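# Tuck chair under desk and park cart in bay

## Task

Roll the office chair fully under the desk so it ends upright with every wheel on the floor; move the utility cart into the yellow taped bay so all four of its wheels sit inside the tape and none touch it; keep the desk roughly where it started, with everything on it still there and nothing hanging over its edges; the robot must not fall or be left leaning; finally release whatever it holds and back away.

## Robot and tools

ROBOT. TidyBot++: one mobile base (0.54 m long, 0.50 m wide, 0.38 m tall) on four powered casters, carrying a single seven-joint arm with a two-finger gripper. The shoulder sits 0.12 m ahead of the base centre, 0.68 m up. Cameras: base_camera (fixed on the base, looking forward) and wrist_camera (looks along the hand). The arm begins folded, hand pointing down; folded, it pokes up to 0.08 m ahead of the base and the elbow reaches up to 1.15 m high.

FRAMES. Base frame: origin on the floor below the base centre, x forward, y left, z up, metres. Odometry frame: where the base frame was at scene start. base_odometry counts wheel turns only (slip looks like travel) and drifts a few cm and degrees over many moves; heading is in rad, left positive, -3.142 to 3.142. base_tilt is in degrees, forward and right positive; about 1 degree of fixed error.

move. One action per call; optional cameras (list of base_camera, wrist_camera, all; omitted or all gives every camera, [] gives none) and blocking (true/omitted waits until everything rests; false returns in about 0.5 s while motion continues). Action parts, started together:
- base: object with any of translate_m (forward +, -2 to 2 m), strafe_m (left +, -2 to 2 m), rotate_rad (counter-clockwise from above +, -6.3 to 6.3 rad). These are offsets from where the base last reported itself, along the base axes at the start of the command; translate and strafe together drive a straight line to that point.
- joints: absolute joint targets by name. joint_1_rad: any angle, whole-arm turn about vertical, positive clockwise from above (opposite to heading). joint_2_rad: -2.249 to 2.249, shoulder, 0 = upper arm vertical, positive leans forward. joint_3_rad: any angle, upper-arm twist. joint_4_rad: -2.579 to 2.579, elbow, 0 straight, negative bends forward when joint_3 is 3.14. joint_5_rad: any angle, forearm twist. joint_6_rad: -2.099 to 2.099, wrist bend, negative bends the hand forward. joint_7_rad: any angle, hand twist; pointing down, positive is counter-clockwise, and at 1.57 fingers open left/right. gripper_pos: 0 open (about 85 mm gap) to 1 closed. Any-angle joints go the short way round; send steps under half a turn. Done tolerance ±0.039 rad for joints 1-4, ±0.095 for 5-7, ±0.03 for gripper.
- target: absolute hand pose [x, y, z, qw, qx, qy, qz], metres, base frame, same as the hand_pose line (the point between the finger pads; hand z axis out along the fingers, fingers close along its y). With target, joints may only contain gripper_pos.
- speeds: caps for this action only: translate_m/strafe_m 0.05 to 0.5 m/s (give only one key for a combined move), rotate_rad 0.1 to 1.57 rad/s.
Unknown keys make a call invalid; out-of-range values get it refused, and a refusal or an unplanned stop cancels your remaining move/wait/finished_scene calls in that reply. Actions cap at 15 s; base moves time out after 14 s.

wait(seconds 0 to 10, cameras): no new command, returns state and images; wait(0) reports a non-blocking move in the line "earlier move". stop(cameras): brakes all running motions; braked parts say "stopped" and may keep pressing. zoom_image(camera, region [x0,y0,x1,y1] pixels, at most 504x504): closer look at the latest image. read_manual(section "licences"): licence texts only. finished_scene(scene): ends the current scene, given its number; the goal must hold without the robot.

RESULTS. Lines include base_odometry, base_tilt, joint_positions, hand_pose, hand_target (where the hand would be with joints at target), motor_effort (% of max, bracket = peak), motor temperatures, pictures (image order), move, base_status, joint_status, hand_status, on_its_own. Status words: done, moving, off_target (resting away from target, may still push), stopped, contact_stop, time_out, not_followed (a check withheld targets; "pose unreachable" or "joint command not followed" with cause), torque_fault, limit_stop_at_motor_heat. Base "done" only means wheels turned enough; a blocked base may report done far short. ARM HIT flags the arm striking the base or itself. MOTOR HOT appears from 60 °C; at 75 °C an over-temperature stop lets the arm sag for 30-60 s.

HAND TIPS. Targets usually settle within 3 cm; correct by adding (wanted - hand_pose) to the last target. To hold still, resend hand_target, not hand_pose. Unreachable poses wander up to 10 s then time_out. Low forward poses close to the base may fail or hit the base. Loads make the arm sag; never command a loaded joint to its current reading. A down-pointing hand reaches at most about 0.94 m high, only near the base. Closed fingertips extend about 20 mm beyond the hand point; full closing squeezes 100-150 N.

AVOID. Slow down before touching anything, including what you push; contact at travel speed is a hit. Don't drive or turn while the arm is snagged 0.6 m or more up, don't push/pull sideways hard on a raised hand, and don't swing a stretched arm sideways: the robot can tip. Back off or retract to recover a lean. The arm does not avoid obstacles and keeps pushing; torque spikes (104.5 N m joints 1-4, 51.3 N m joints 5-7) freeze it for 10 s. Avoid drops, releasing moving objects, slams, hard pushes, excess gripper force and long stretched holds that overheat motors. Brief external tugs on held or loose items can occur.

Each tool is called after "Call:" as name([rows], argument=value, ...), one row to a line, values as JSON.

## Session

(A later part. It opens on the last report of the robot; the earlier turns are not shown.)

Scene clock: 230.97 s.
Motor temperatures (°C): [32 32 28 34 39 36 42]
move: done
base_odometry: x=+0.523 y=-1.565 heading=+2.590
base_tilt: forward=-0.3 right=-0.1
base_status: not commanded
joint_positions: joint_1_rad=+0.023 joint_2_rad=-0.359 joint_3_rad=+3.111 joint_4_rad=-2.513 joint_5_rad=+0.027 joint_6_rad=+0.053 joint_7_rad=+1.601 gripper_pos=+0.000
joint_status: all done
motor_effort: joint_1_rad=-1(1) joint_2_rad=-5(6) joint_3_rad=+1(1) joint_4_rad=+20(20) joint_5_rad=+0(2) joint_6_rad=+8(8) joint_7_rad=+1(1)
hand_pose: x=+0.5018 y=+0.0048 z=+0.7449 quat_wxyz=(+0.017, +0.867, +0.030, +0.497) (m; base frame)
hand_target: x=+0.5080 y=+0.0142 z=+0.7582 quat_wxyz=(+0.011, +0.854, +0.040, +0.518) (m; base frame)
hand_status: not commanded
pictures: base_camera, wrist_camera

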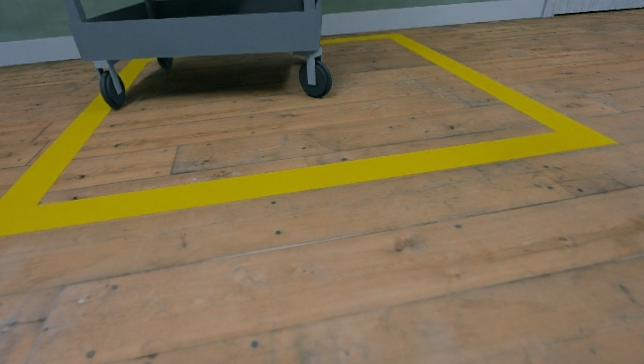

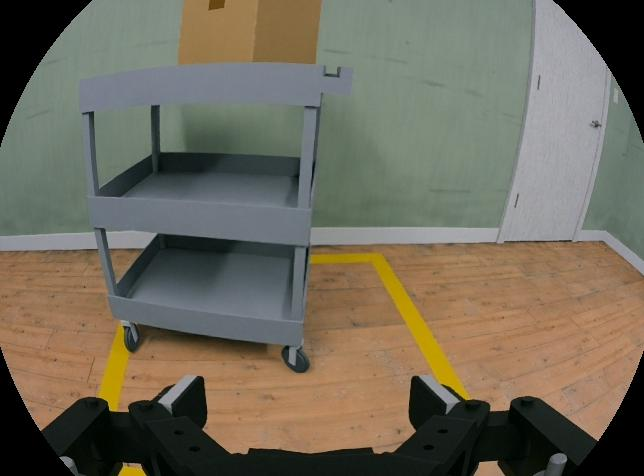

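Call:
move(base={"translate_m":1.736,"strafe_m":-0.825,"rotate_rad":1.743}, joints={"joint_6_rad":-0.3})

Scene clock: 290.77 s.
Motor temperatures (°C): [32 32 28 34 39 36 42]
move: done
base_odometry: x=-0.522 y=+0.048 heading=-1.950
base_tilt: forward=-0.3 right=-0.1
base_status: done
joint_positions: joint_1_rad=+0.020 joint_2_rad=-0.359 joint_3_rad=+3.111 joint_4_rad=-2.515 joint_5_rad=+0.027 joint_6_rad=-0.267 joint_7_rad=+1.601 gripper_pos=+0.000
joint_status: all done
motor_effort: joint_1_rad=-1(2) joint_2_rad=-4(8) joint_3_rad=+1(2) joint_4_rad=+19(22) joint_5_rad=+1(2) joint_6_rad=+6(9) joint_7_rad=+0(1)
hand_pose: x=+0.4379 y=+0.0019 z=+0.6678 quat_wxyz=(+0.017, +0.936, +0.031, +0.352) (m; base frame)
hand_target: x=+0.4302 y=+0.0076 z=+0.6622 quat_wxyz=(+0.013, +0.940, +0.040, +0.338) (m; base frame)
hand_status: not commanded
pictures: base_camera, wrist_camera

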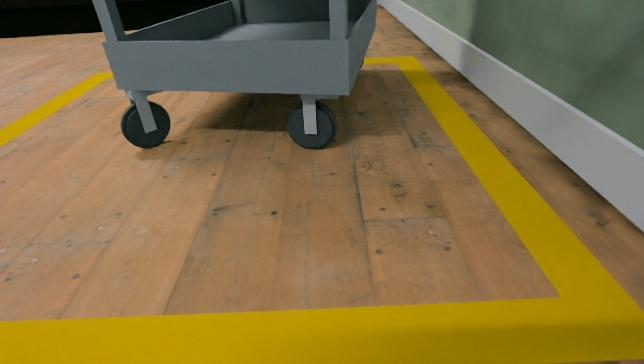

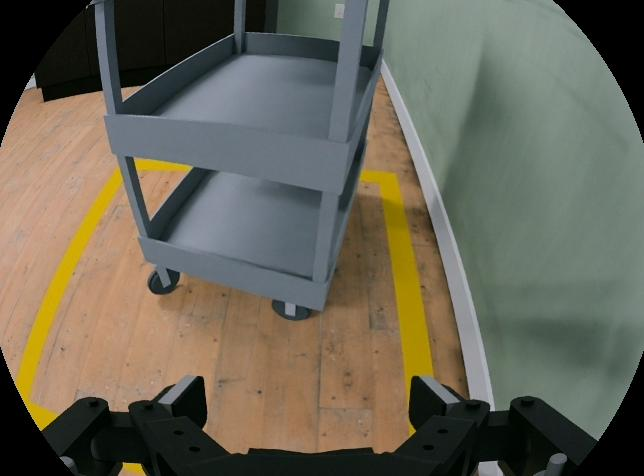

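Call:
move(target=[0.36, 0.2, 0.92, 0, 1, 0, 0])

Scene clock: 310.87 s.
Motor temperatures (°C): [32 32 28 34 39 36 42]
move: off_target
base_odometry: x=-0.522 y=+0.048 heading=-1.950
base_tilt: forward=-0.3 right=-0.1
base_status: not commanded
joint_positions: joint_1_rad=-0.435 joint_2_rad=+0.045 joint_3_rad=+2.897 joint_4_rad=-1.096 joint_5_rad=+0.027 joint_6_rad=-1.937 joint_7_rad=+0.931 gripper_pos=+0.000
joint_status: not commanded
motor_effort: joint_1_rad=-1(2) joint_2_rad=-17(17) joint_3_rad=+0(1) joint_4_rad=+17(21) joint_5_rad=+1(2) joint_6_rad=+1(6) joint_7_rad=+0(1)
hand_pose: x=+0.3748 y=+0.1952 z=+0.9230 quat_wxyz=(-0.015, +0.999, +0.014, +0.030) (m; base frame)
hand_target: x=+0.3600 y=+0.2000 z=+0.9200 quat_wxyz=(+0.000, +1.000, +0.000, +0.000) (m; base frame)
hand_status: off_target (0.016 m and 4.2 deg from the pose sent, 0.330 m and 41.4 deg at the start)
pictures: base_camera, wrist_camera

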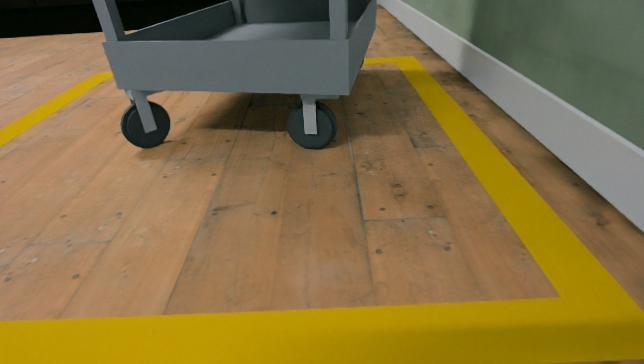

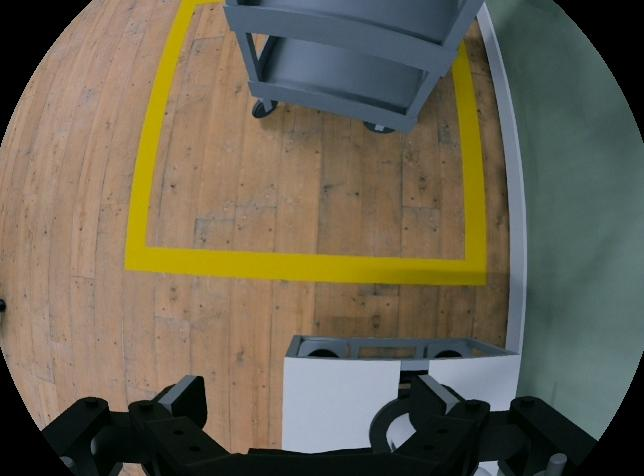

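Call:
move(base={"translate_m":0.28})

Scene clock: 319.70 s.
Motor temperatures (°C): [32 32 28 34 39 36 42]
move: done
base_odometry: x=-0.626 y=-0.212 heading=-1.951
base_tilt: forward=-0.3 right=-0.1
base_status: done
joint_positions: joint_1_rad=-0.440 joint_2_rad=+0.064 joint_3_rad=+2.892 joint_4_rad=-1.094 joint_5_rad=+0.027 joint_6_rad=-1.942 joint_7_rad=+0.930 gripper_pos=+0.000
joint_status: not commanded
motor_effort: joint_1_rad=-1(2) joint_2_rad=-17(20) joint_3_rad=+0(1) joint_4_rad=+17(17) joint_5_rad=+1(2) joint_6_rad=+0(2) joint_7_rad=+0(1)
hand_pose: x=+0.3756 y=+0.1984 z=+0.9174 quat_wxyz=(-0.010, +1.000, +0.019, +0.020) (m; base frame)
hand_target: x=+0.3600 y=+0.2000 z=+0.9200 quat_wxyz=(+0.000, +1.000, +0.000, +0.000) (m; base frame)
hand_status: not commanded
pictures: base_camera, wrist_camera

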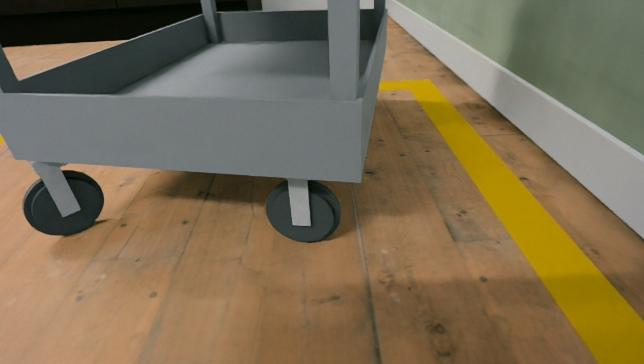

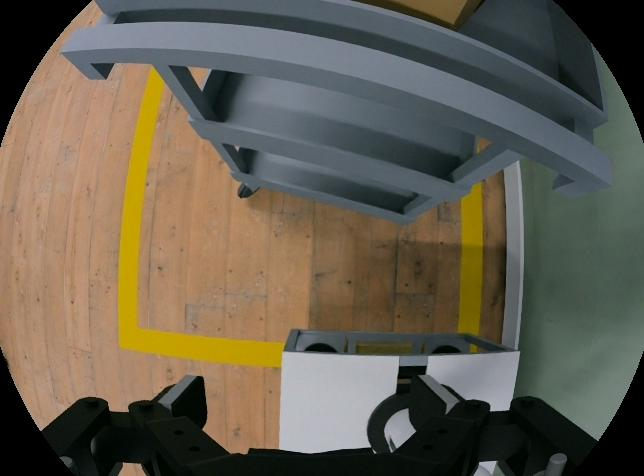

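Call:
move(target=[0.36, 0.2, 0.92, 0, 0.766, 0.643, 0])

Call:
move(base={"translate_m":0.14}, speeds={"translate_m":0.15})

Scene clock: 343.17 s.
Motor temperatures (°C): [32 32 28 34 39 36 42]
move: off_target
base_odometry: x=-0.626 y=-0.212 heading=-1.951
base_tilt: forward=-0.3 right=-0.1
base_status: not commanded
joint_positions: joint_1_rad=-0.415 joint_2_rad=+0.064 joint_3_rad=+2.820 joint_4_rad=-1.094 joint_5_rad=+0.027 joint_6_rad=-1.942 joint_7_rad=+2.180 gripper_pos=+0.000
joint_status: not commanded
motor_effort: joint_1_rad=-1(2) joint_2_rad=-17(18) joint_3_rad=+0(1) joint_4_rad=+17(17) joint_5_rad=+1(2) joint_6_rad=+1(1) joint_7_rad=+0(1)
hand_pose: x=+0.3657 y=+0.2089 z=+0.9179 quat_wxyz=(+0.001, +0.786, +0.618, +0.022) (m; base frame)
hand_target: x=+0.3600 y=+0.2000 z=+0.9200 quat_wxyz=(+0.000, +0.766, +0.643, +0.000) (m; base frame)
hand_status: off_target (0.011 m and 4.4 deg from the pose sent, 0.016 m and 77.9 deg at the start)
pictures: base_camera, wrist_camera

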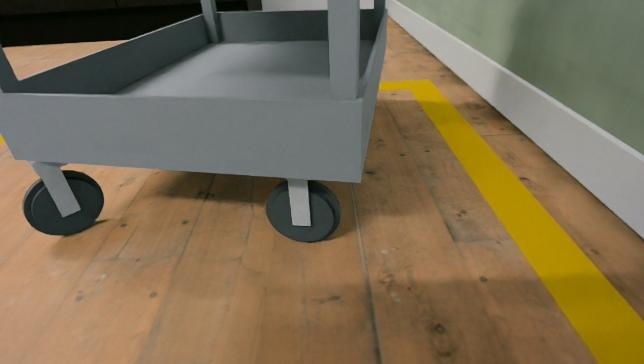

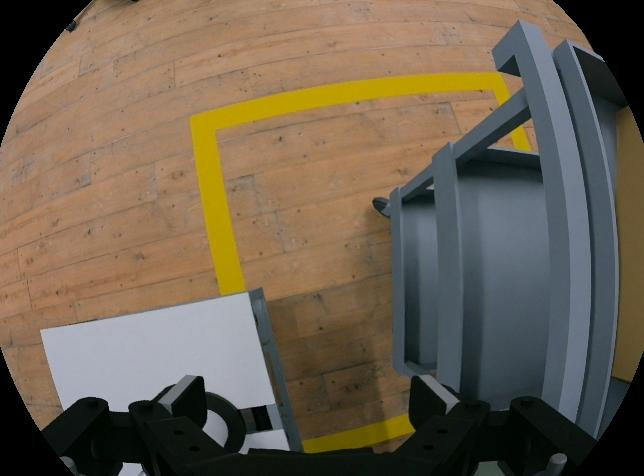

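Scene clock: 344.73 s.
Motor temperatures (°C): [32 32 28 34 39 36 42]
move: done
base_odometry: x=-0.678 y=-0.342 heading=-1.951
base_tilt: forward=-0.3 right=-0.1
base_status: done
joint_positions: joint_1_rad=-0.410 joint_2_rad=+0.068 joint_3_rad=+2.816 joint_4_rad=-1.093 joint_5_rad=+0.027 joint_6_rad=-1.944 joint_7_rad=+2.180 gripper_pos=+0.000
joint_status: not commanded
motor_effort: joint_1_rad=-1(2) joint_2_rad=-17(20) joint_3_rad=+0(1) joint_4_rad=+17(17) joint_5_rad=+1(2) joint_6_rad=+1(1) joint_7_rad=+0(0)
hand_pose: x=+0.3663 y=+0.2090 z=+0.9170 quat_wxyz=(+0.000, +0.786, +0.618, +0.020) (m; base frame)
hand_target: x=+0.3600 y=+0.2000 z=+0.9200 quat_wxyz=(+0.000, +0.766, +0.643, +0.000) (m; base frame)
hand_status: not commanded
pictures: base_camera, wrist_camera

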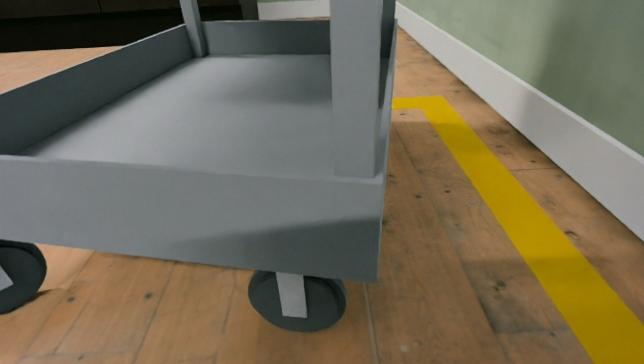

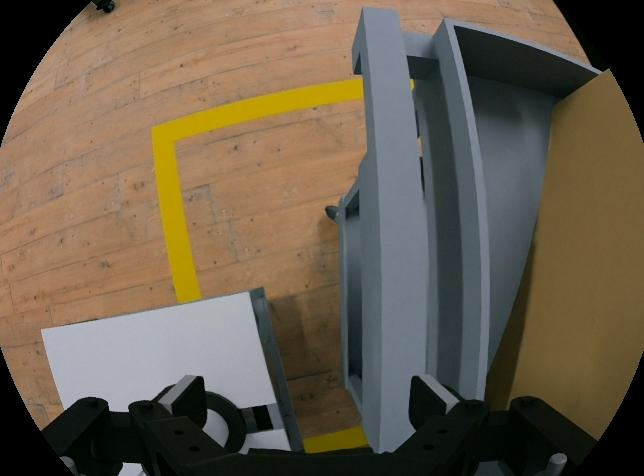

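Call:
zoom_image(camera="wrist_camera", region=[320, 0, 640, 460])

Scaled by 1.096.

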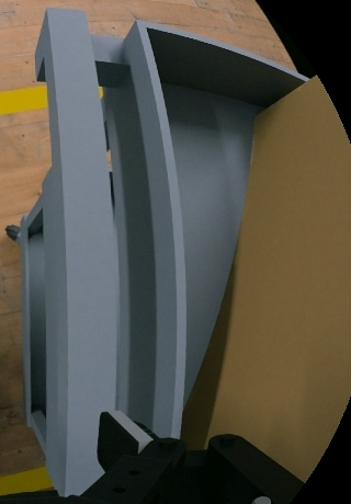

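Call:
move(target=[0.424, 0.19, 0.905, 0, 0.755, 0.656, 0])

Scene clock: 368.27 s.
Motor temperatures (°C): [32 32 28 34 39 36 42]
move: off_target
base_odometry: x=-0.678 y=-0.342 heading=-1.951
base_tilt: forward=-0.2 right=-0.1
base_status: not commanded
joint_positions: joint_1_rad=-0.353 joint_2_rad=+0.165 joint_3_rad=+2.831 joint_4_rad=-1.028 joint_5_rad=+0.027 joint_6_rad=-1.944 joint_7_rad=+2.321 gripper_pos=+0.000
joint_status: not commanded
motor_effort: joint_1_rad=-1(2) joint_2_rad=-21(24) joint_3_rad=-1(2) joint_4_rad=+17(17) joint_5_rad=+1(1) joint_6_rad=+0(1) joint_7_rad=+0(1)
hand_pose: x=+0.4119 y=+0.2053 z=+0.9045 quat_wxyz=(-0.012, +0.765, +0.644, +0.007) (m; base frame)
hand_target: x=+0.4240 y=+0.1900 z=+0.9050 quat_wxyz=(+0.000, +0.755, +0.656, +0.000) (m; base frame)
hand_status: off_target (0.020 m and 2.4 deg from the pose sent, 0.062 m and 6.0 deg at the start)
pictures: base_camera, wrist_camera

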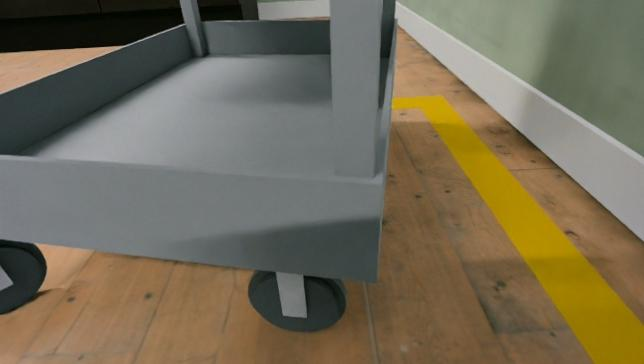

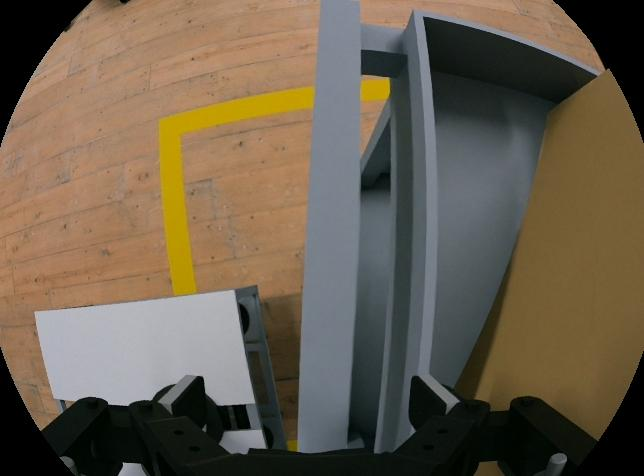

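Call:
move(target=[0.434, 0.19, 0.86, 0, 0.755, 0.656, 0], joints={"gripper_pos":0.45})

Call:
zoom_image(camera="wrist_camera", region=[140, 100, 500, 476])

Scene clock: 388.77 s.
Motor temperatures (°C): [32 32 28 34 39 36 42]
move: off_target
base_odometry: x=-0.678 y=-0.342 heading=-1.951
base_tilt: forward=-0.3 right=-0.1
base_status: not commanded
joint_positions: joint_1_rad=-0.329 joint_2_rad=+0.165 joint_3_rad=+2.831 joint_4_rad=-1.157 joint_5_rad=+0.027 joint_6_rad=-1.862 joint_7_rad=+2.340 gripper_pos=+0.450
joint_status: all done
motor_effort: joint_1_rad=-1(1) joint_2_rad=-21(22) joint_3_rad=-1(1) joint_4_rad=+17(18) joint_5_rad=+0(1) joint_6_rad=+0(1) joint_7_rad=+0(1)
hand_pose: x=+0.4142 y=+0.1986 z=+0.8662 quat_wxyz=(-0.013, +0.765, +0.643, -0.017) (m; base frame)
hand_target: x=+0.4340 y=+0.1900 z=+0.8600 quat_wxyz=(+0.000, +0.755, +0.656, +0.000) (m; base frame)
hand_status: off_target (0.022 m and 3.1 deg from the pose sent, 0.052 m and 2.4 deg at the start)
pictures: base_camera, wrist_camera

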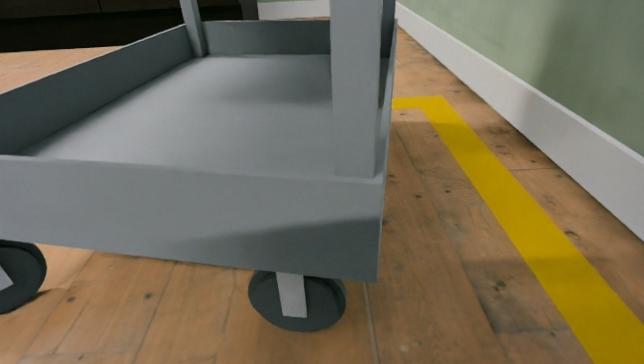

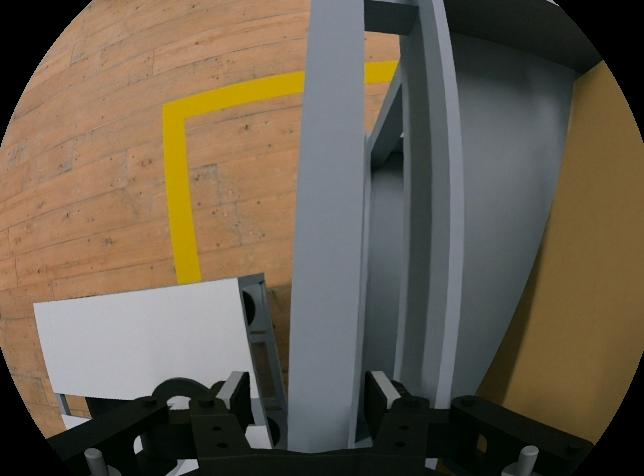

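Scaled by 1.340.

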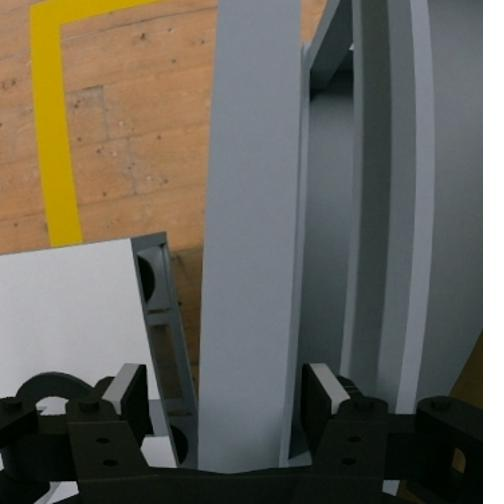

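Call:
move(target=[0.447, 0.19, 0.82, 0, 0.755, 0.656, 0])

Call:
move(target=[0.455, 0.19, 0.785, 0, 0.755, 0.656, 0])

Scene clock: 395.33 s.
Motor temperatures (°C): [32 32 28 34 39 36 42]
move: off_target
base_odometry: x=-0.678 y=-0.342 heading=-1.951
base_tilt: forward=-0.3 right=-0.1
base_status: not commanded
joint_positions: joint_1_rad=-0.313 joint_2_rad=+0.151 joint_3_rad=+2.831 joint_4_rad=-1.252 joint_5_rad=+0.027 joint_6_rad=-1.753 joint_7_rad=+2.354 gripper_pos=+0.450
joint_status: not commanded
motor_effort: joint_1_rad=+0(2) joint_2_rad=-14(22) joint_3_rad=+0(1) joint_4_rad=+14(17) joint_5_rad=+1(2) joint_6_rad=+3(3) joint_7_rad=+1(1)
hand_pose: x=+0.4233 y=+0.2005 z=+0.8419 quat_wxyz=(-0.010, +0.765, +0.644, -0.003) (m; base frame)
hand_target: x=+0.4470 y=+0.1900 z=+0.8200 quat_wxyz=(+0.000, +0.755, +0.656, +0.000) (m; base frame)
hand_status: off_target (0.034 m and 2.2 deg from the pose sent, 0.057 m and 3.1 deg at the start)
pictures: base_camera, wrist_camera

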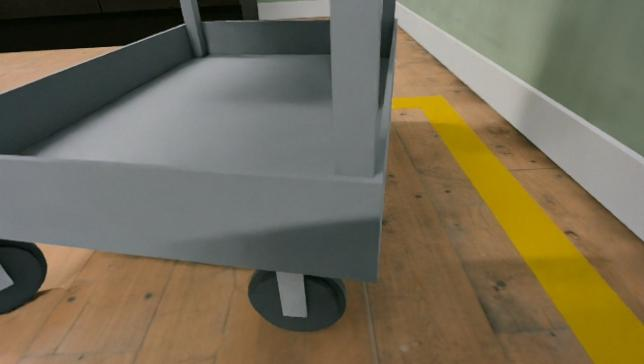

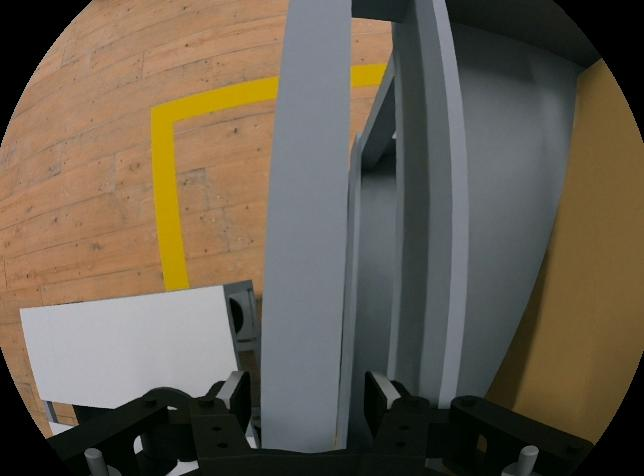

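Scene clock: 396.23 s.
Motor temperatures (°C): [32 32 28 34 39 36 42]
move: off_target
base_odometry: x=-0.678 y=-0.342 heading=-1.951
base_tilt: forward=-0.4 right=-0.1
base_status: not commanded
joint_positions: joint_1_rad=-0.304 joint_2_rad=+0.105 joint_3_rad=+2.831 joint_4_rad=-1.315 joint_5_rad=+0.027 joint_6_rad=-1.666 joint_7_rad=+2.358 gripper_pos=+0.450
joint_status: not commanded
motor_effort: joint_1_rad=+1(1) joint_2_rad=+0(15) joint_3_rad=+2(2) joint_4_rad=+8(15) joint_5_rad=+1(2) joint_6_rad=+6(7) joint_7_rad=+1(1)
hand_pose: x=+0.4266 y=+0.2024 z=+0.8389 quat_wxyz=(+0.000, +0.766, +0.642, +0.031) (m; base frame)
hand_target: x=+0.4550 y=+0.1900 z=+0.7850 quat_wxyz=(+0.000, +0.755, +0.656, +0.000) (m; base frame)
hand_status: off_target (0.062 m and 4.1 deg from the pose sent, 0.066 m and 2.2 deg at the start)
pictures: base_camera, wrist_camera

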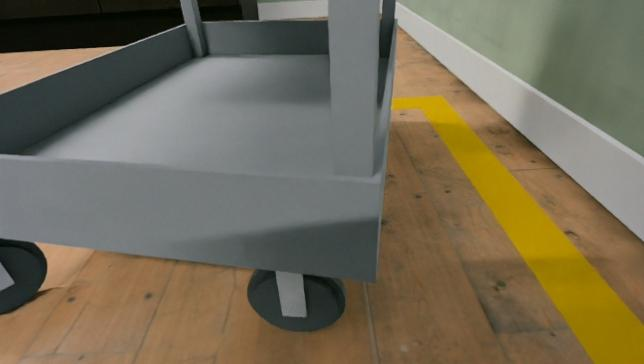

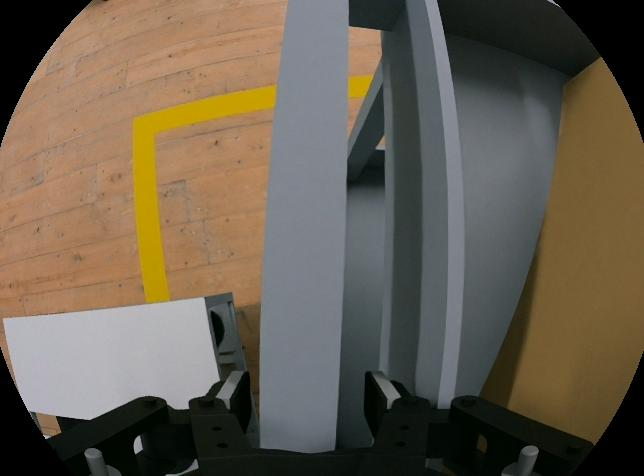

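Call:
move(target=[0.435, 0.19, 0.86, 0, 0.755, 0.656, 0], joints={"gripper_pos":0.53}, cameras=[])

Call:
move(target=[0.437, 0.19, 0.82, 0, 0.755, 0.656, 0])

Call:
move(target=[0.441, 0.19, 0.79, 0, 0.755, 0.656, 0])

Scene clock: 413.80 s.
Motor temperatures (°C): [32 32 28 34 39 36 42]
move: off_target
base_odometry: x=-0.678 y=-0.342 heading=-1.951
base_tilt: forward=-0.3 right=-0.1
base_status: not commanded
joint_positions: joint_1_rad=-0.302 joint_2_rad=+0.156 joint_3_rad=+2.831 joint_4_rad=-1.217 joint_5_rad=+0.027 joint_6_rad=-1.768 joint_7_rad=+2.359 gripper_pos=+0.530
joint_status: all done
motor_effort: joint_1_rad=+2(4) joint_2_rad=-22(23) joint_3_rad=+1(3) joint_4_rad=+22(22) joint_5_rad=+4(6) joint_6_rad=+3(6) joint_7_rad=+0(1)
hand_pose: x=+0.4301 y=+0.1992 z=+0.8508 quat_wxyz=(-0.010, +0.768, +0.641, +0.005) (m; base frame)
hand_target: x=+0.4350 y=+0.1900 z=+0.8600 quat_wxyz=(+0.000, +0.755, +0.656, +0.000) (m; base frame)
hand_status: off_target (0.014 m and 2.6 deg from the pose sent, 0.026 m and 4.1 deg at the start)
pictures: none
No camera images: "cameras" was empty.

Scene clock: 414.83 s.
Motor temperatures (°C): [32 32 28 34 39 36 42]
move: off_target
base_odometry: x=-0.678 y=-0.342 heading=-1.951
base_tilt: forward=-0.3 right=-0.1
base_status: not commanded
joint_positions: joint_1_rad=-0.302 joint_2_rad=+0.135 joint_3_rad=+2.831 joint_4_rad=-1.270 joint_5_rad=+0.027 joint_6_rad=-1.720 joint_7_rad=+2.359 gripper_pos=+0.530
joint_status: not commanded
motor_effort: joint_1_rad=+0(2) joint_2_rad=-14(22) joint_3_rad=+0(2) joint_4_rad=+12(21) joint_5_rad=+0(4) joint_6_rad=+0(4) joint_7_rad=+0(1)
hand_pose: x=+0.4276 y=+0.1996 z=+0.8419 quat_wxyz=(-0.006, +0.767, +0.641, +0.012) (m; base frame)
hand_target: x=+0.4370 y=+0.1900 z=+0.8200 quat_wxyz=(+0.000, +0.755, +0.656, +0.000) (m; base frame)
hand_status: off_target (0.026 m and 2.7 deg from the pose sent, 0.033 m and 2.6 deg at the start)
pictures: base_camera, wrist_camera

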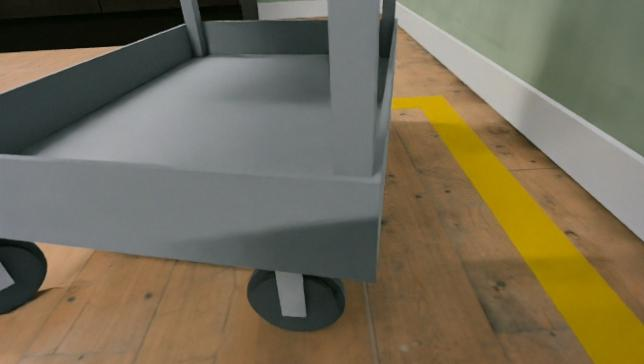

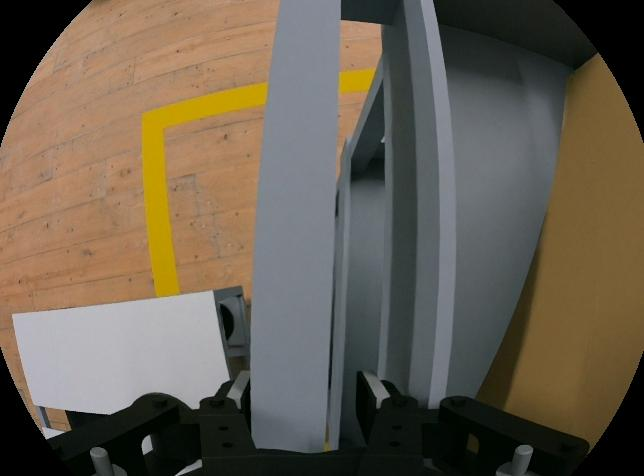

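Scene clock: 415.73 s.
Motor temperatures (°C): [32 32 28 34 39 36 42]
move: off_target
base_odometry: x=-0.678 y=-0.342 heading=-1.951
base_tilt: forward=-0.2 right=-0.1
base_status: not commanded
joint_positions: joint_1_rad=-0.302 joint_2_rad=+0.094 joint_3_rad=+2.831 joint_4_rad=-1.330 joint_5_rad=+0.027 joint_6_rad=-1.647 joint_7_rad=+2.359 gripper_pos=+0.530
joint_status: not commanded
motor_effort: joint_1_rad=+0(1) joint_2_rad=-4(14) joint_3_rad=+1(1) joint_4_rad=+7(12) joint_5_rad=+1(2) joint_6_rad=+2(2) joint_7_rad=+0(0)
hand_pose: x=+0.4267 y=+0.2021 z=+0.8379 quat_wxyz=(+0.002, +0.766, +0.642, +0.037) (m; base frame)
hand_target: x=+0.4410 y=+0.1900 z=+0.7900 quat_wxyz=(+0.000, +0.755, +0.656, +0.000) (m; base frame)
hand_status: off_target (0.051 m and 4.8 deg from the pose sent, 0.054 m and 2.7 deg at the start)
pictures: base_camera, wrist_camera

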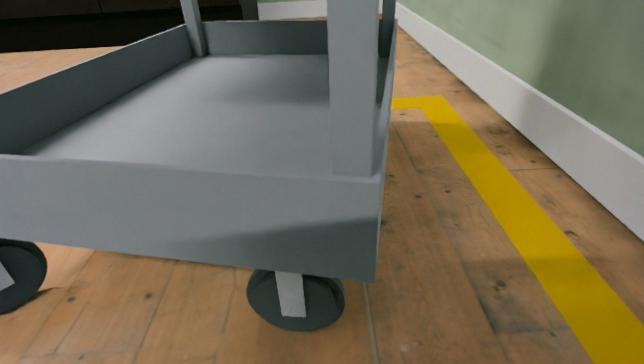

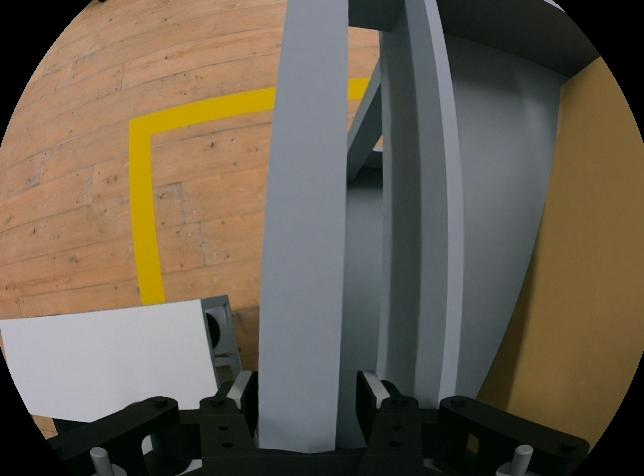

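Call:
move(target=[0.425, 0.195, 0.832, 0, 0.76, 0.65, 0], joints={"gripper_pos":0.75})

Scene clock: 423.93 s.
Motor temperatures (°C): [32 32 28 34 39 36 42]
move: off_target
base_odometry: x=-0.678 y=-0.342 heading=-1.951
base_tilt: forward=-0.3 right=-0.1
base_status: not commanded
joint_positions: joint_1_rad=-0.305 joint_2_rad=+0.110 joint_3_rad=+2.829 joint_4_rad=-1.322 joint_5_rad=+0.026 joint_6_rad=-1.674 joint_7_rad=+2.359 gripper_pos=+0.734
joint_status: all done
motor_effort: joint_1_rad=+0(5) joint_2_rad=-18(19) joint_3_rad=+0(5) joint_4_rad=+20(21) joint_5_rad=+2(9) joint_6_rad=+2(8) joint_7_rad=+3(4)
hand_pose: x=+0.4226 y=+0.2011 z=+0.8344 quat_wxyz=(-0.002, +0.765, +0.644, +0.020) (m; base frame)
hand_target: x=+0.4250 y=+0.1950 z=+0.8320 quat_wxyz=(+0.000, +0.760, +0.650, +0.000) (m; base frame)
hand_status: off_target (0.007 m and 2.5 deg from the pose sent, 0.009 m and 4.4 deg at the start)
pictures: base_camera, wrist_camera

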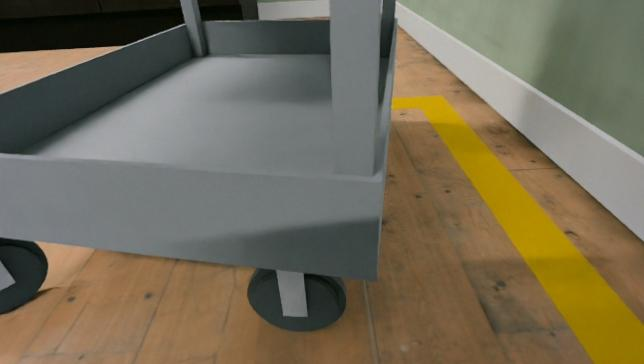

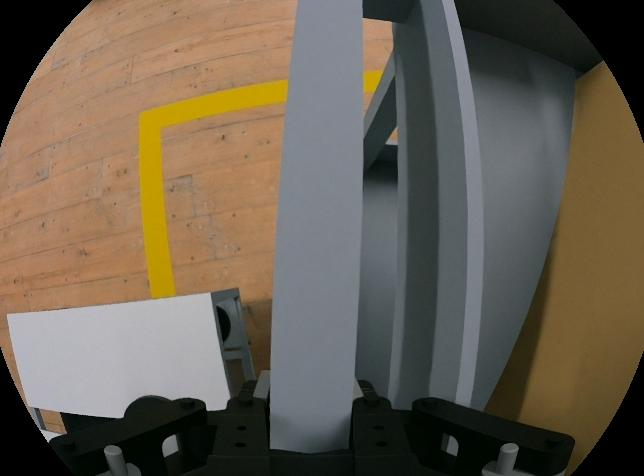

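Call:
move(joints={"gripper_pos":0.84}, cameras=[])

Call:
move(base={"translate_m":-0.22}, speeds={"translate_m":0.06})

Scene clock: 430.13 s.
Motor temperatures (°C): [32 32 28 34 39 36 42]
move: off_target
base_odometry: x=-0.678 y=-0.342 heading=-1.951
base_tilt: forward=-0.3 right=+0.0
base_status: not commanded
joint_positions: joint_1_rad=-0.305 joint_2_rad=+0.110 joint_3_rad=+2.829 joint_4_rad=-1.322 joint_5_rad=+0.026 joint_6_rad=-1.674 joint_7_rad=+2.359 gripper_pos=+0.739
joint_status: gripper_pos off_target (ended at +0.739, target +0.840)
motor_effort: joint_1_rad=-1(1) joint_2_rad=-18(18) joint_3_rad=+0(1) joint_4_rad=+19(20) joint_5_rad=+2(3) joint_6_rad=+3(3) joint_7_rad=+4(4)
hand_pose: x=+0.4227 y=+0.2012 z=+0.8345 quat_wxyz=(-0.002, +0.765, +0.644, +0.020) (m; base frame)
hand_target: x=+0.4250 y=+0.1950 z=+0.8320 quat_wxyz=(+0.000, +0.760, +0.650, +0.000) (m; base frame)
hand_status: not commanded
pictures: none
No camera images: "cameras" was empty.

Scene clock: 434.30 s.
Motor temperatures (°C): [32 32 28 34 39 36 42]
move: done
base_odometry: x=-0.597 y=-0.137 heading=-1.952
base_tilt: forward=-0.3 right=-0.1
base_status: done
joint_positions: joint_1_rad=-0.270 joint_2_rad=+0.140 joint_3_rad=+2.884 joint_4_rad=-1.288 joint_5_rad=+0.033 joint_6_rad=-1.678 joint_7_rad=+2.359 gripper_pos=+0.740
joint_status: not commanded
motor_effort: joint_1_rad=-10(14) joint_2_rad=-19(27) joint_3_rad=-9(12) joint_4_rad=+17(19) joint_5_rad=-6(10) joint_6_rad=+1(12) joint_7_rad=+6(7)
hand_pose: x=+0.4522 y=+0.1772 z=+0.8341 quat_wxyz=(+0.001, +0.793, +0.609, +0.020) (m; base frame)
hand_target: x=+0.4250 y=+0.1950 z=+0.8320 quat_wxyz=(+0.000, +0.760, +0.650, +0.000) (m; base frame)
hand_status: not commanded
pictures: base_camera, wrist_camera

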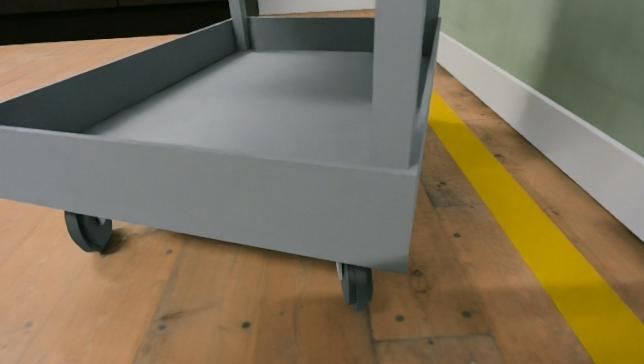

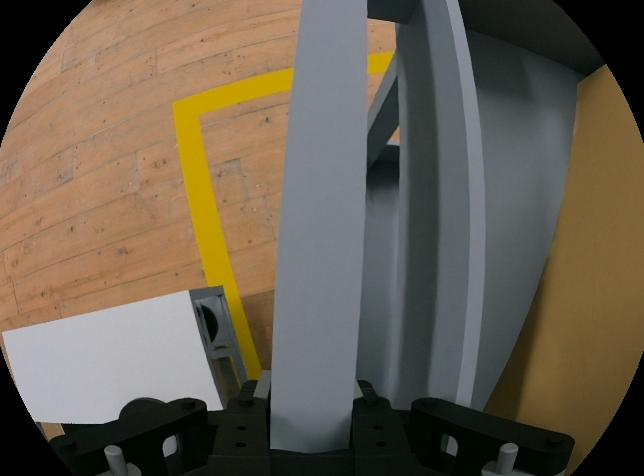

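Call:
move(joints={"gripper_pos":0.5}, cameras=[])

Call:
move(target=[0.43, 0.175, 0.92, 0, 0.79, 0.613, 0])

Call:
move(base={"translate_m":-0.4})

Scene clock: 449.73 s.
Motor temperatures (°C): [32 32 28 34 39 36 42]
move: done
base_odometry: x=-0.597 y=-0.137 heading=-1.952
base_tilt: forward=-0.3 right=-0.1
base_status: not commanded
joint_positions: joint_1_rad=-0.286 joint_2_rad=+0.140 joint_3_rad=+2.863 joint_4_rad=-1.288 joint_5_rad=+0.034 joint_6_rad=-1.678 joint_7_rad=+2.361 gripper_pos=+0.500
joint_status: all done
motor_effort: joint_1_rad=-4(10) joint_2_rad=-22(24) joint_3_rad=-3(9) joint_4_rad=+17(19) joint_5_rad=-3(7) joint_6_rad=-1(1) joint_7_rad=+0(6)
hand_pose: x=+0.4454 y=+0.1886 z=+0.8343 quat_wxyz=(+0.000, +0.781, +0.624, +0.020) (m; base frame)
hand_target: x=+0.4250 y=+0.1950 z=+0.8320 quat_wxyz=(+0.000, +0.760, +0.650, +0.000) (m; base frame)
hand_status: not commanded
pictures: none
No camera images: "cameras" was empty.

Scene clock: 451.20 s.
Motor temperatures (°C): [32 32 28 34 39 36 42]
move: off_target
base_odometry: x=-0.597 y=-0.137 heading=-1.952
base_tilt: forward=-0.3 right=-0.2
base_status: not commanded
joint_positions: joint_1_rad=-0.295 joint_2_rad=+0.159 joint_3_rad=+2.863 joint_4_rad=-0.964 joint_5_rad=+0.034 joint_6_rad=-1.956 joint_7_rad=+2.361 gripper_pos=+0.500
joint_status: not commanded
motor_effort: joint_1_rad=-1(5) joint_2_rad=-21(25) joint_3_rad=-1(4) joint_4_rad=+16(19) joint_5_rad=+1(4) joint_6_rad=+1(2) joint_7_rad=+0(1)
hand_pose: x=+0.4358 y=+0.1814 z=+0.9248 quat_wxyz=(-0.003, +0.782, +0.623, +0.034) (m; base frame)
hand_target: x=+0.4300 y=+0.1750 z=+0.9200 quat_wxyz=(+0.000, +0.790, +0.613, +0.000) (m; base frame)
hand_status: off_target (0.010 m and 4.2 deg from the pose sent, 0.088 m and 2.8 deg at the start)
pictures: base_camera, wrist_camera

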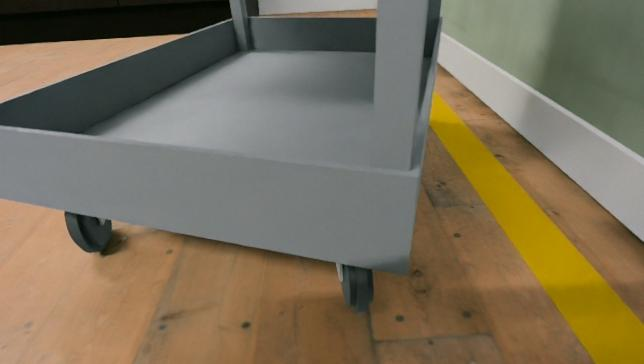

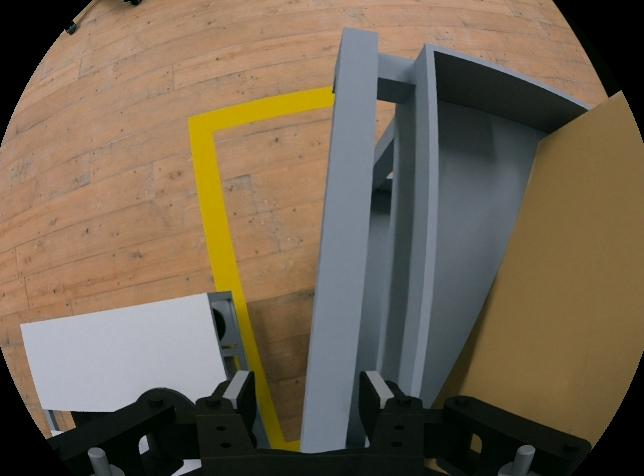

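Scene clock: 453.30 s.
Motor temperatures (°C): [32 32 28 34 39 36 42]
move: done
base_odometry: x=-0.448 y=+0.234 heading=-1.952
base_tilt: forward=-0.3 right=-0.1
base_status: done
joint_positions: joint_1_rad=-0.300 joint_2_rad=+0.172 joint_3_rad=+2.863 joint_4_rad=-0.964 joint_5_rad=+0.034 joint_6_rad=-1.964 joint_7_rad=+2.361 gripper_pos=+0.500
joint_status: not commanded
motor_effort: joint_1_rad=-1(2) joint_2_rad=-21(24) joint_3_rad=-1(2) joint_4_rad=+16(17) joint_5_rad=+0(2) joint_6_rad=+1(1) joint_7_rad=+0(1)
hand_pose: x=+0.4360 y=+0.1827 z=+0.9202 quat_wxyz=(-0.006, +0.780, +0.625, +0.025) (m; base frame)
hand_target: x=+0.4300 y=+0.1750 z=+0.9200 quat_wxyz=(+0.000, +0.790, +0.613, +0.000) (m; base frame)
hand_status: not commanded
pictures: base_camera, wrist_camera

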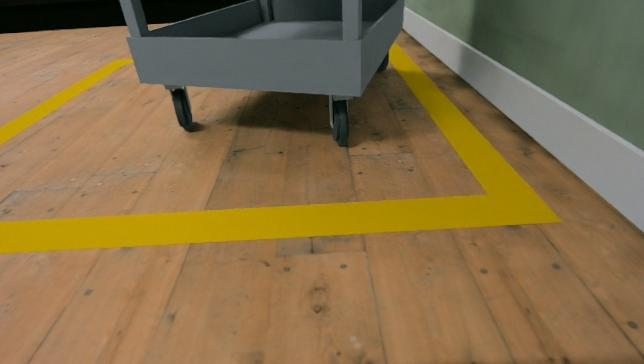

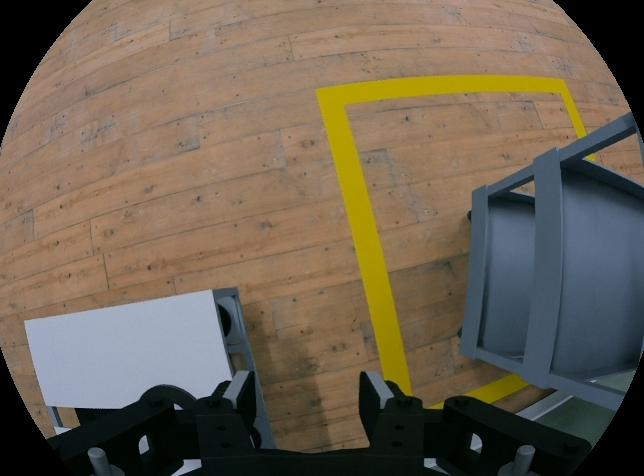

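Call:
zoom_image(camera="base_camera", region=[320, 20, 460, 120])

Scaled by 3.600.

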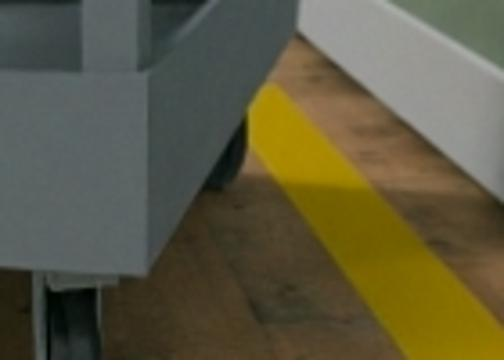

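Call:
move(base={"strafe_m":0.95,"translate_m":0.05}, joints={"joint_1_rad":0.0,"joint_2_rad":-0.362,"joint_3_rad":3.111,"joint_4_rad":-2.514,"joint_5_rad":0.027,"joint_6_rad":-0.9,"joint_7_rad":1.6,"gripper_pos":0}, cameras=[])

Call:
move(base={"translate_m":1.2,"rotate_rad":3.141}, joints={"joint_1_rad":3.0}, cameras=[])

Call:
move(base={"strafe_m":-0.88})

Scene clock: 483.97 s.
Motor temperatures (°C): [32 32 28 34 39 36 42]
move: done
base_odometry: x=+0.415 y=-0.166 heading=-1.952
base_tilt: forward=-0.3 right=-0.1
base_status: done
joint_positions: joint_1_rad=-0.024 joint_2_rad=-0.338 joint_3_rad=+3.092 joint_4_rad=-2.490 joint_5_rad=+0.034 joint_6_rad=-0.958 joint_7_rad=+1.672 gripper_pos=+0.000
joint_status: all done
motor_effort: joint_1_rad=-1(4) joint_2_rad=-2(21) joint_3_rad=+1(3) joint_4_rad=+15(18) joint_5_rad=+1(3) joint_6_rad=+1(2) joint_7_rad=+0(1)
hand_pose: x=+0.2517 y=+0.0007 z=+0.5949 quat_wxyz=(+0.022, +0.995, +0.095, +0.015) (m; base frame)
hand_target: x=+0.2604 y=-0.0022 z=+0.5926 quat_wxyz=(+0.016, +0.998, +0.037, +0.045) (m; base frame)
hand_status: not commanded
pictures: none
No camera images: "cameras" was empty.

Scene clock: 488.23 s.
Motor temperatures (°C): [32 32 28 34 39 36 42]
move: done
base_odometry: x=-0.031 y=-1.280 heading=+1.190
base_tilt: forward=-0.3 right=-0.2
base_status: done
joint_positions: joint_1_rad=+2.977 joint_2_rad=-0.345 joint_3_rad=+3.093 joint_4_rad=-2.495 joint_5_rad=+0.034 joint_6_rad=-0.951 joint_7_rad=+1.671 gripper_pos=+0.000
joint_status: all done
motor_effort: joint_1_rad=-1(2) joint_2_rad=-1(3) joint_3_rad=+1(1) joint_4_rad=+15(16) joint_5_rad=+1(2) joint_6_rad=+1(1) joint_7_rad=+0(1)
hand_pose: x=-0.0129 y=-0.0194 z=+0.5947 quat_wxyz=(+0.021, +0.164, -0.986, -0.021) (m; base frame)
hand_target: x=-0.0213 y=-0.0178 z=+0.5926 quat_wxyz=(+0.046, +0.108, -0.993, -0.013) (m; base frame)
hand_status: not commanded
pictures: none
No camera images: "cameras" was empty.

Scene clock: 491.23 s.
Motor temperatures (°C): [32 32 28 34 39 36 42]
move: done
base_odometry: x=+0.786 y=-1.607 heading=+1.190
base_tilt: forward=-0.3 right=-0.1
base_status: done
joint_positions: joint_1_rad=+2.977 joint_2_rad=-0.345 joint_3_rad=+3.095 joint_4_rad=-2.495 joint_5_rad=+0.034 joint_6_rad=-0.951 joint_7_rad=+1.671 gripper_pos=+0.000
joint_status: not commanded
motor_effort: joint_1_rad=-1(1) joint_2_rad=-1(2) joint_3_rad=+1(1) joint_4_rad=+15(16) joint_5_rad=+1(2) joint_6_rad=+1(1) joint_7_rad=+0(1)
hand_pose: x=-0.0129 y=-0.0192 z=+0.5947 quat_wxyz=(+0.021, +0.163, -0.986, -0.021) (m; base frame)
hand_target: x=-0.0213 y=-0.0178 z=+0.5926 quat_wxyz=(+0.046, +0.108, -0.993, -0.013) (m; base frame)
hand_status: not commanded
pictures: base_camera, wrist_camera

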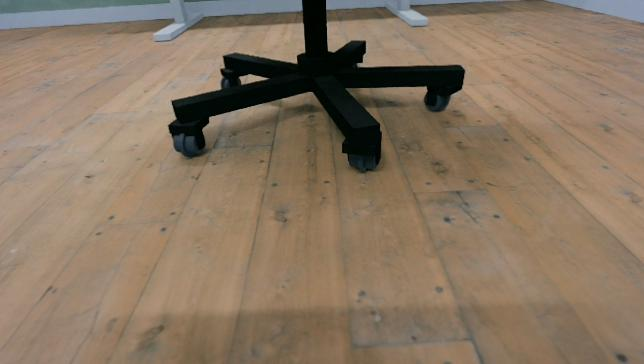

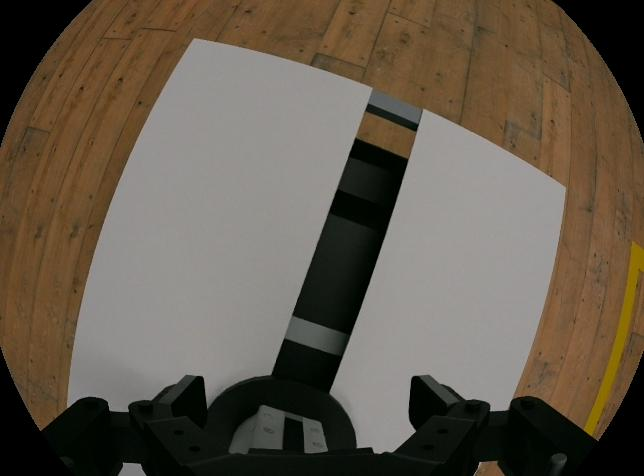

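Call:
move(base={"translate_m":0.42,"strafe_m":0.06}, cameras=[])

Call:
move(base={"translate_m":0.25}, speeds={"translate_m":0.06}, cameras=["base_camera"])

Call:
move(base={"translate_m":0.6}, speeds={"translate_m":0.12}, cameras=["base_camera"])

Scene clock: 507.53 s.
Motor temperatures (°C): [32 32 28 34 39 36 42]
move: done
base_odometry: x=+0.887 y=-1.195 heading=+1.189
base_tilt: forward=-0.3 right=-0.1
base_status: done
joint_positions: joint_1_rad=+2.977 joint_2_rad=-0.350 joint_3_rad=+3.095 joint_4_rad=-2.499 joint_5_rad=+0.034 joint_6_rad=-0.950 joint_7_rad=+1.671 gripper_pos=+0.000
joint_status: not commanded
motor_effort: joint_1_rad=-1(1) joint_2_rad=-1(4) joint_3_rad=+1(1) joint_4_rad=+15(17) joint_5_rad=+1(2) joint_6_rad=+1(1) joint_7_rad=+0(1)
hand_pose: x=-0.0118 y=-0.0189 z=+0.5944 quat_wxyz=(+0.022, +0.163, -0.986, -0.021) (m; base frame)
hand_target: x=-0.0213 y=-0.0178 z=+0.5926 quat_wxyz=(+0.046, +0.108, -0.993, -0.013) (m; base frame)
hand_status: not commanded
pictures: none
No camera images: "cameras" was empty.

Scene clock: 512.17 s.
Motor temperatures (°C): [32 32 28 34 39 36 42]
move: done
base_odometry: x=+0.980 y=-0.963 heading=+1.190
base_tilt: forward=-0.3 right=-0.2
base_status: done
joint_positions: joint_1_rad=+2.978 joint_2_rad=-0.351 joint_3_rad=+3.095 joint_4_rad=-2.499 joint_5_rad=+0.034 joint_6_rad=-0.949 joint_7_rad=+1.671 gripper_pos=+0.000
joint_status: not commanded
motor_effort: joint_1_rad=-1(2) joint_2_rad=-1(3) joint_3_rad=+1(1) joint_4_rad=+15(17) joint_5_rad=+1(2) joint_6_rad=+1(1) joint_7_rad=+0(1)
hand_pose: x=-0.0120 y=-0.0189 z=+0.5944 quat_wxyz=(+0.023, +0.163, -0.986, -0.021) (m; base frame)
hand_target: x=-0.0213 y=-0.0178 z=+0.5926 quat_wxyz=(+0.046, +0.108, -0.993, -0.013) (m; base frame)
hand_status: not commanded
pictures: base_camera

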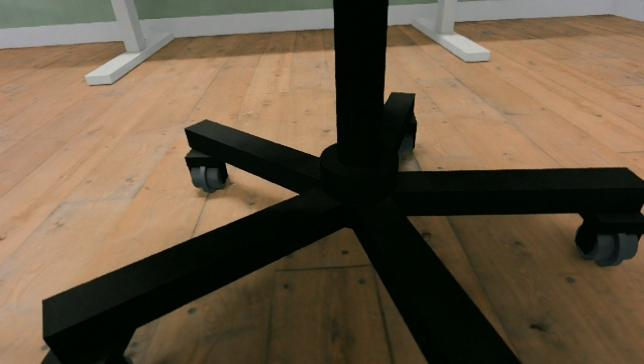

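Scene clock: 517.73 s.
Motor temperatures (°C): [32 32 28 34 39 36 42]
move: done
base_odometry: x=+1.203 y=-0.406 heading=+1.190
base_tilt: forward=-0.3 right=-0.1
base_status: done
joint_positions: joint_1_rad=+2.978 joint_2_rad=-0.352 joint_3_rad=+3.095 joint_4_rad=-2.499 joint_5_rad=+0.034 joint_6_rad=-0.948 joint_7_rad=+1.671 gripper_pos=+0.000
joint_status: not commanded
motor_effort: joint_1_rad=-1(2) joint_2_rad=-1(4) joint_3_rad=+0(1) joint_4_rad=+15(16) joint_5_rad=+0(2) joint_6_rad=+1(1) joint_7_rad=+0(1)
hand_pose: x=-0.0122 y=-0.0189 z=+0.5944 quat_wxyz=(+0.024, +0.163, -0.986, -0.021) (m; base frame)
hand_target: x=-0.0213 y=-0.0178 z=+0.5926 quat_wxyz=(+0.046, +0.108, -0.993, -0.013) (m; base frame)
hand_status: not commanded
pictures: base_camera

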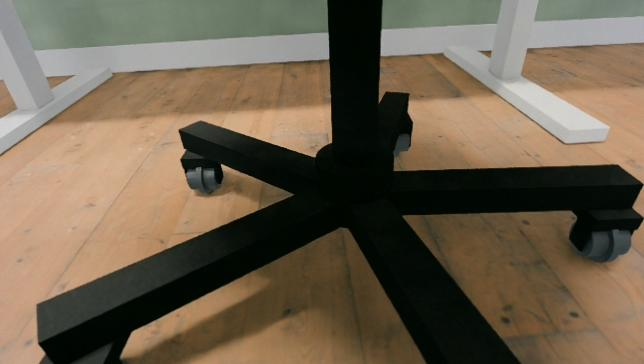

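Call:
move(base={"translate_m":0.62}, speeds={"translate_m":0.1}, cameras=["base_camera"])

Scene clock: 548.60 s.
Motor temperatures (°C): [32 32 28 34 39 36 42]
move: time_out
base_odometry: x=+1.432 y=+0.165 heading=+1.190
base_tilt: forward=-0.4 right=-0.1
base_status: translate_m time_out (by the wheels' count: +0.615 of +0.620)
joint_positions: joint_1_rad=+2.978 joint_2_rad=-0.184 joint_3_rad=+3.096 joint_4_rad=-2.501 joint_5_rad=+0.034 joint_6_rad=-0.946 joint_7_rad=+1.671 gripper_pos=+0.000
joint_status: not commanded
motor_effort: joint_1_rad=+2(7) joint_2_rad=-40(44) joint_3_rad=+2(4) joint_4_rad=+12(17) joint_5_rad=+1(2) joint_6_rad=-1(2) joint_7_rad=+0(1)
hand_pose: x=+0.0041 y=-0.0161 z=+0.5731 quat_wxyz=(-0.060, +0.164, -0.985, -0.020) (m; base frame)
hand_target: x=-0.0213 y=-0.0178 z=+0.5926 quat_wxyz=(+0.046, +0.108, -0.993, -0.013) (m; base frame)
hand_status: not commanded
pictures: base_camera

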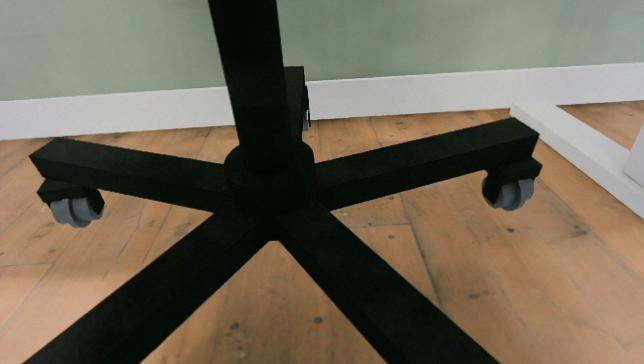

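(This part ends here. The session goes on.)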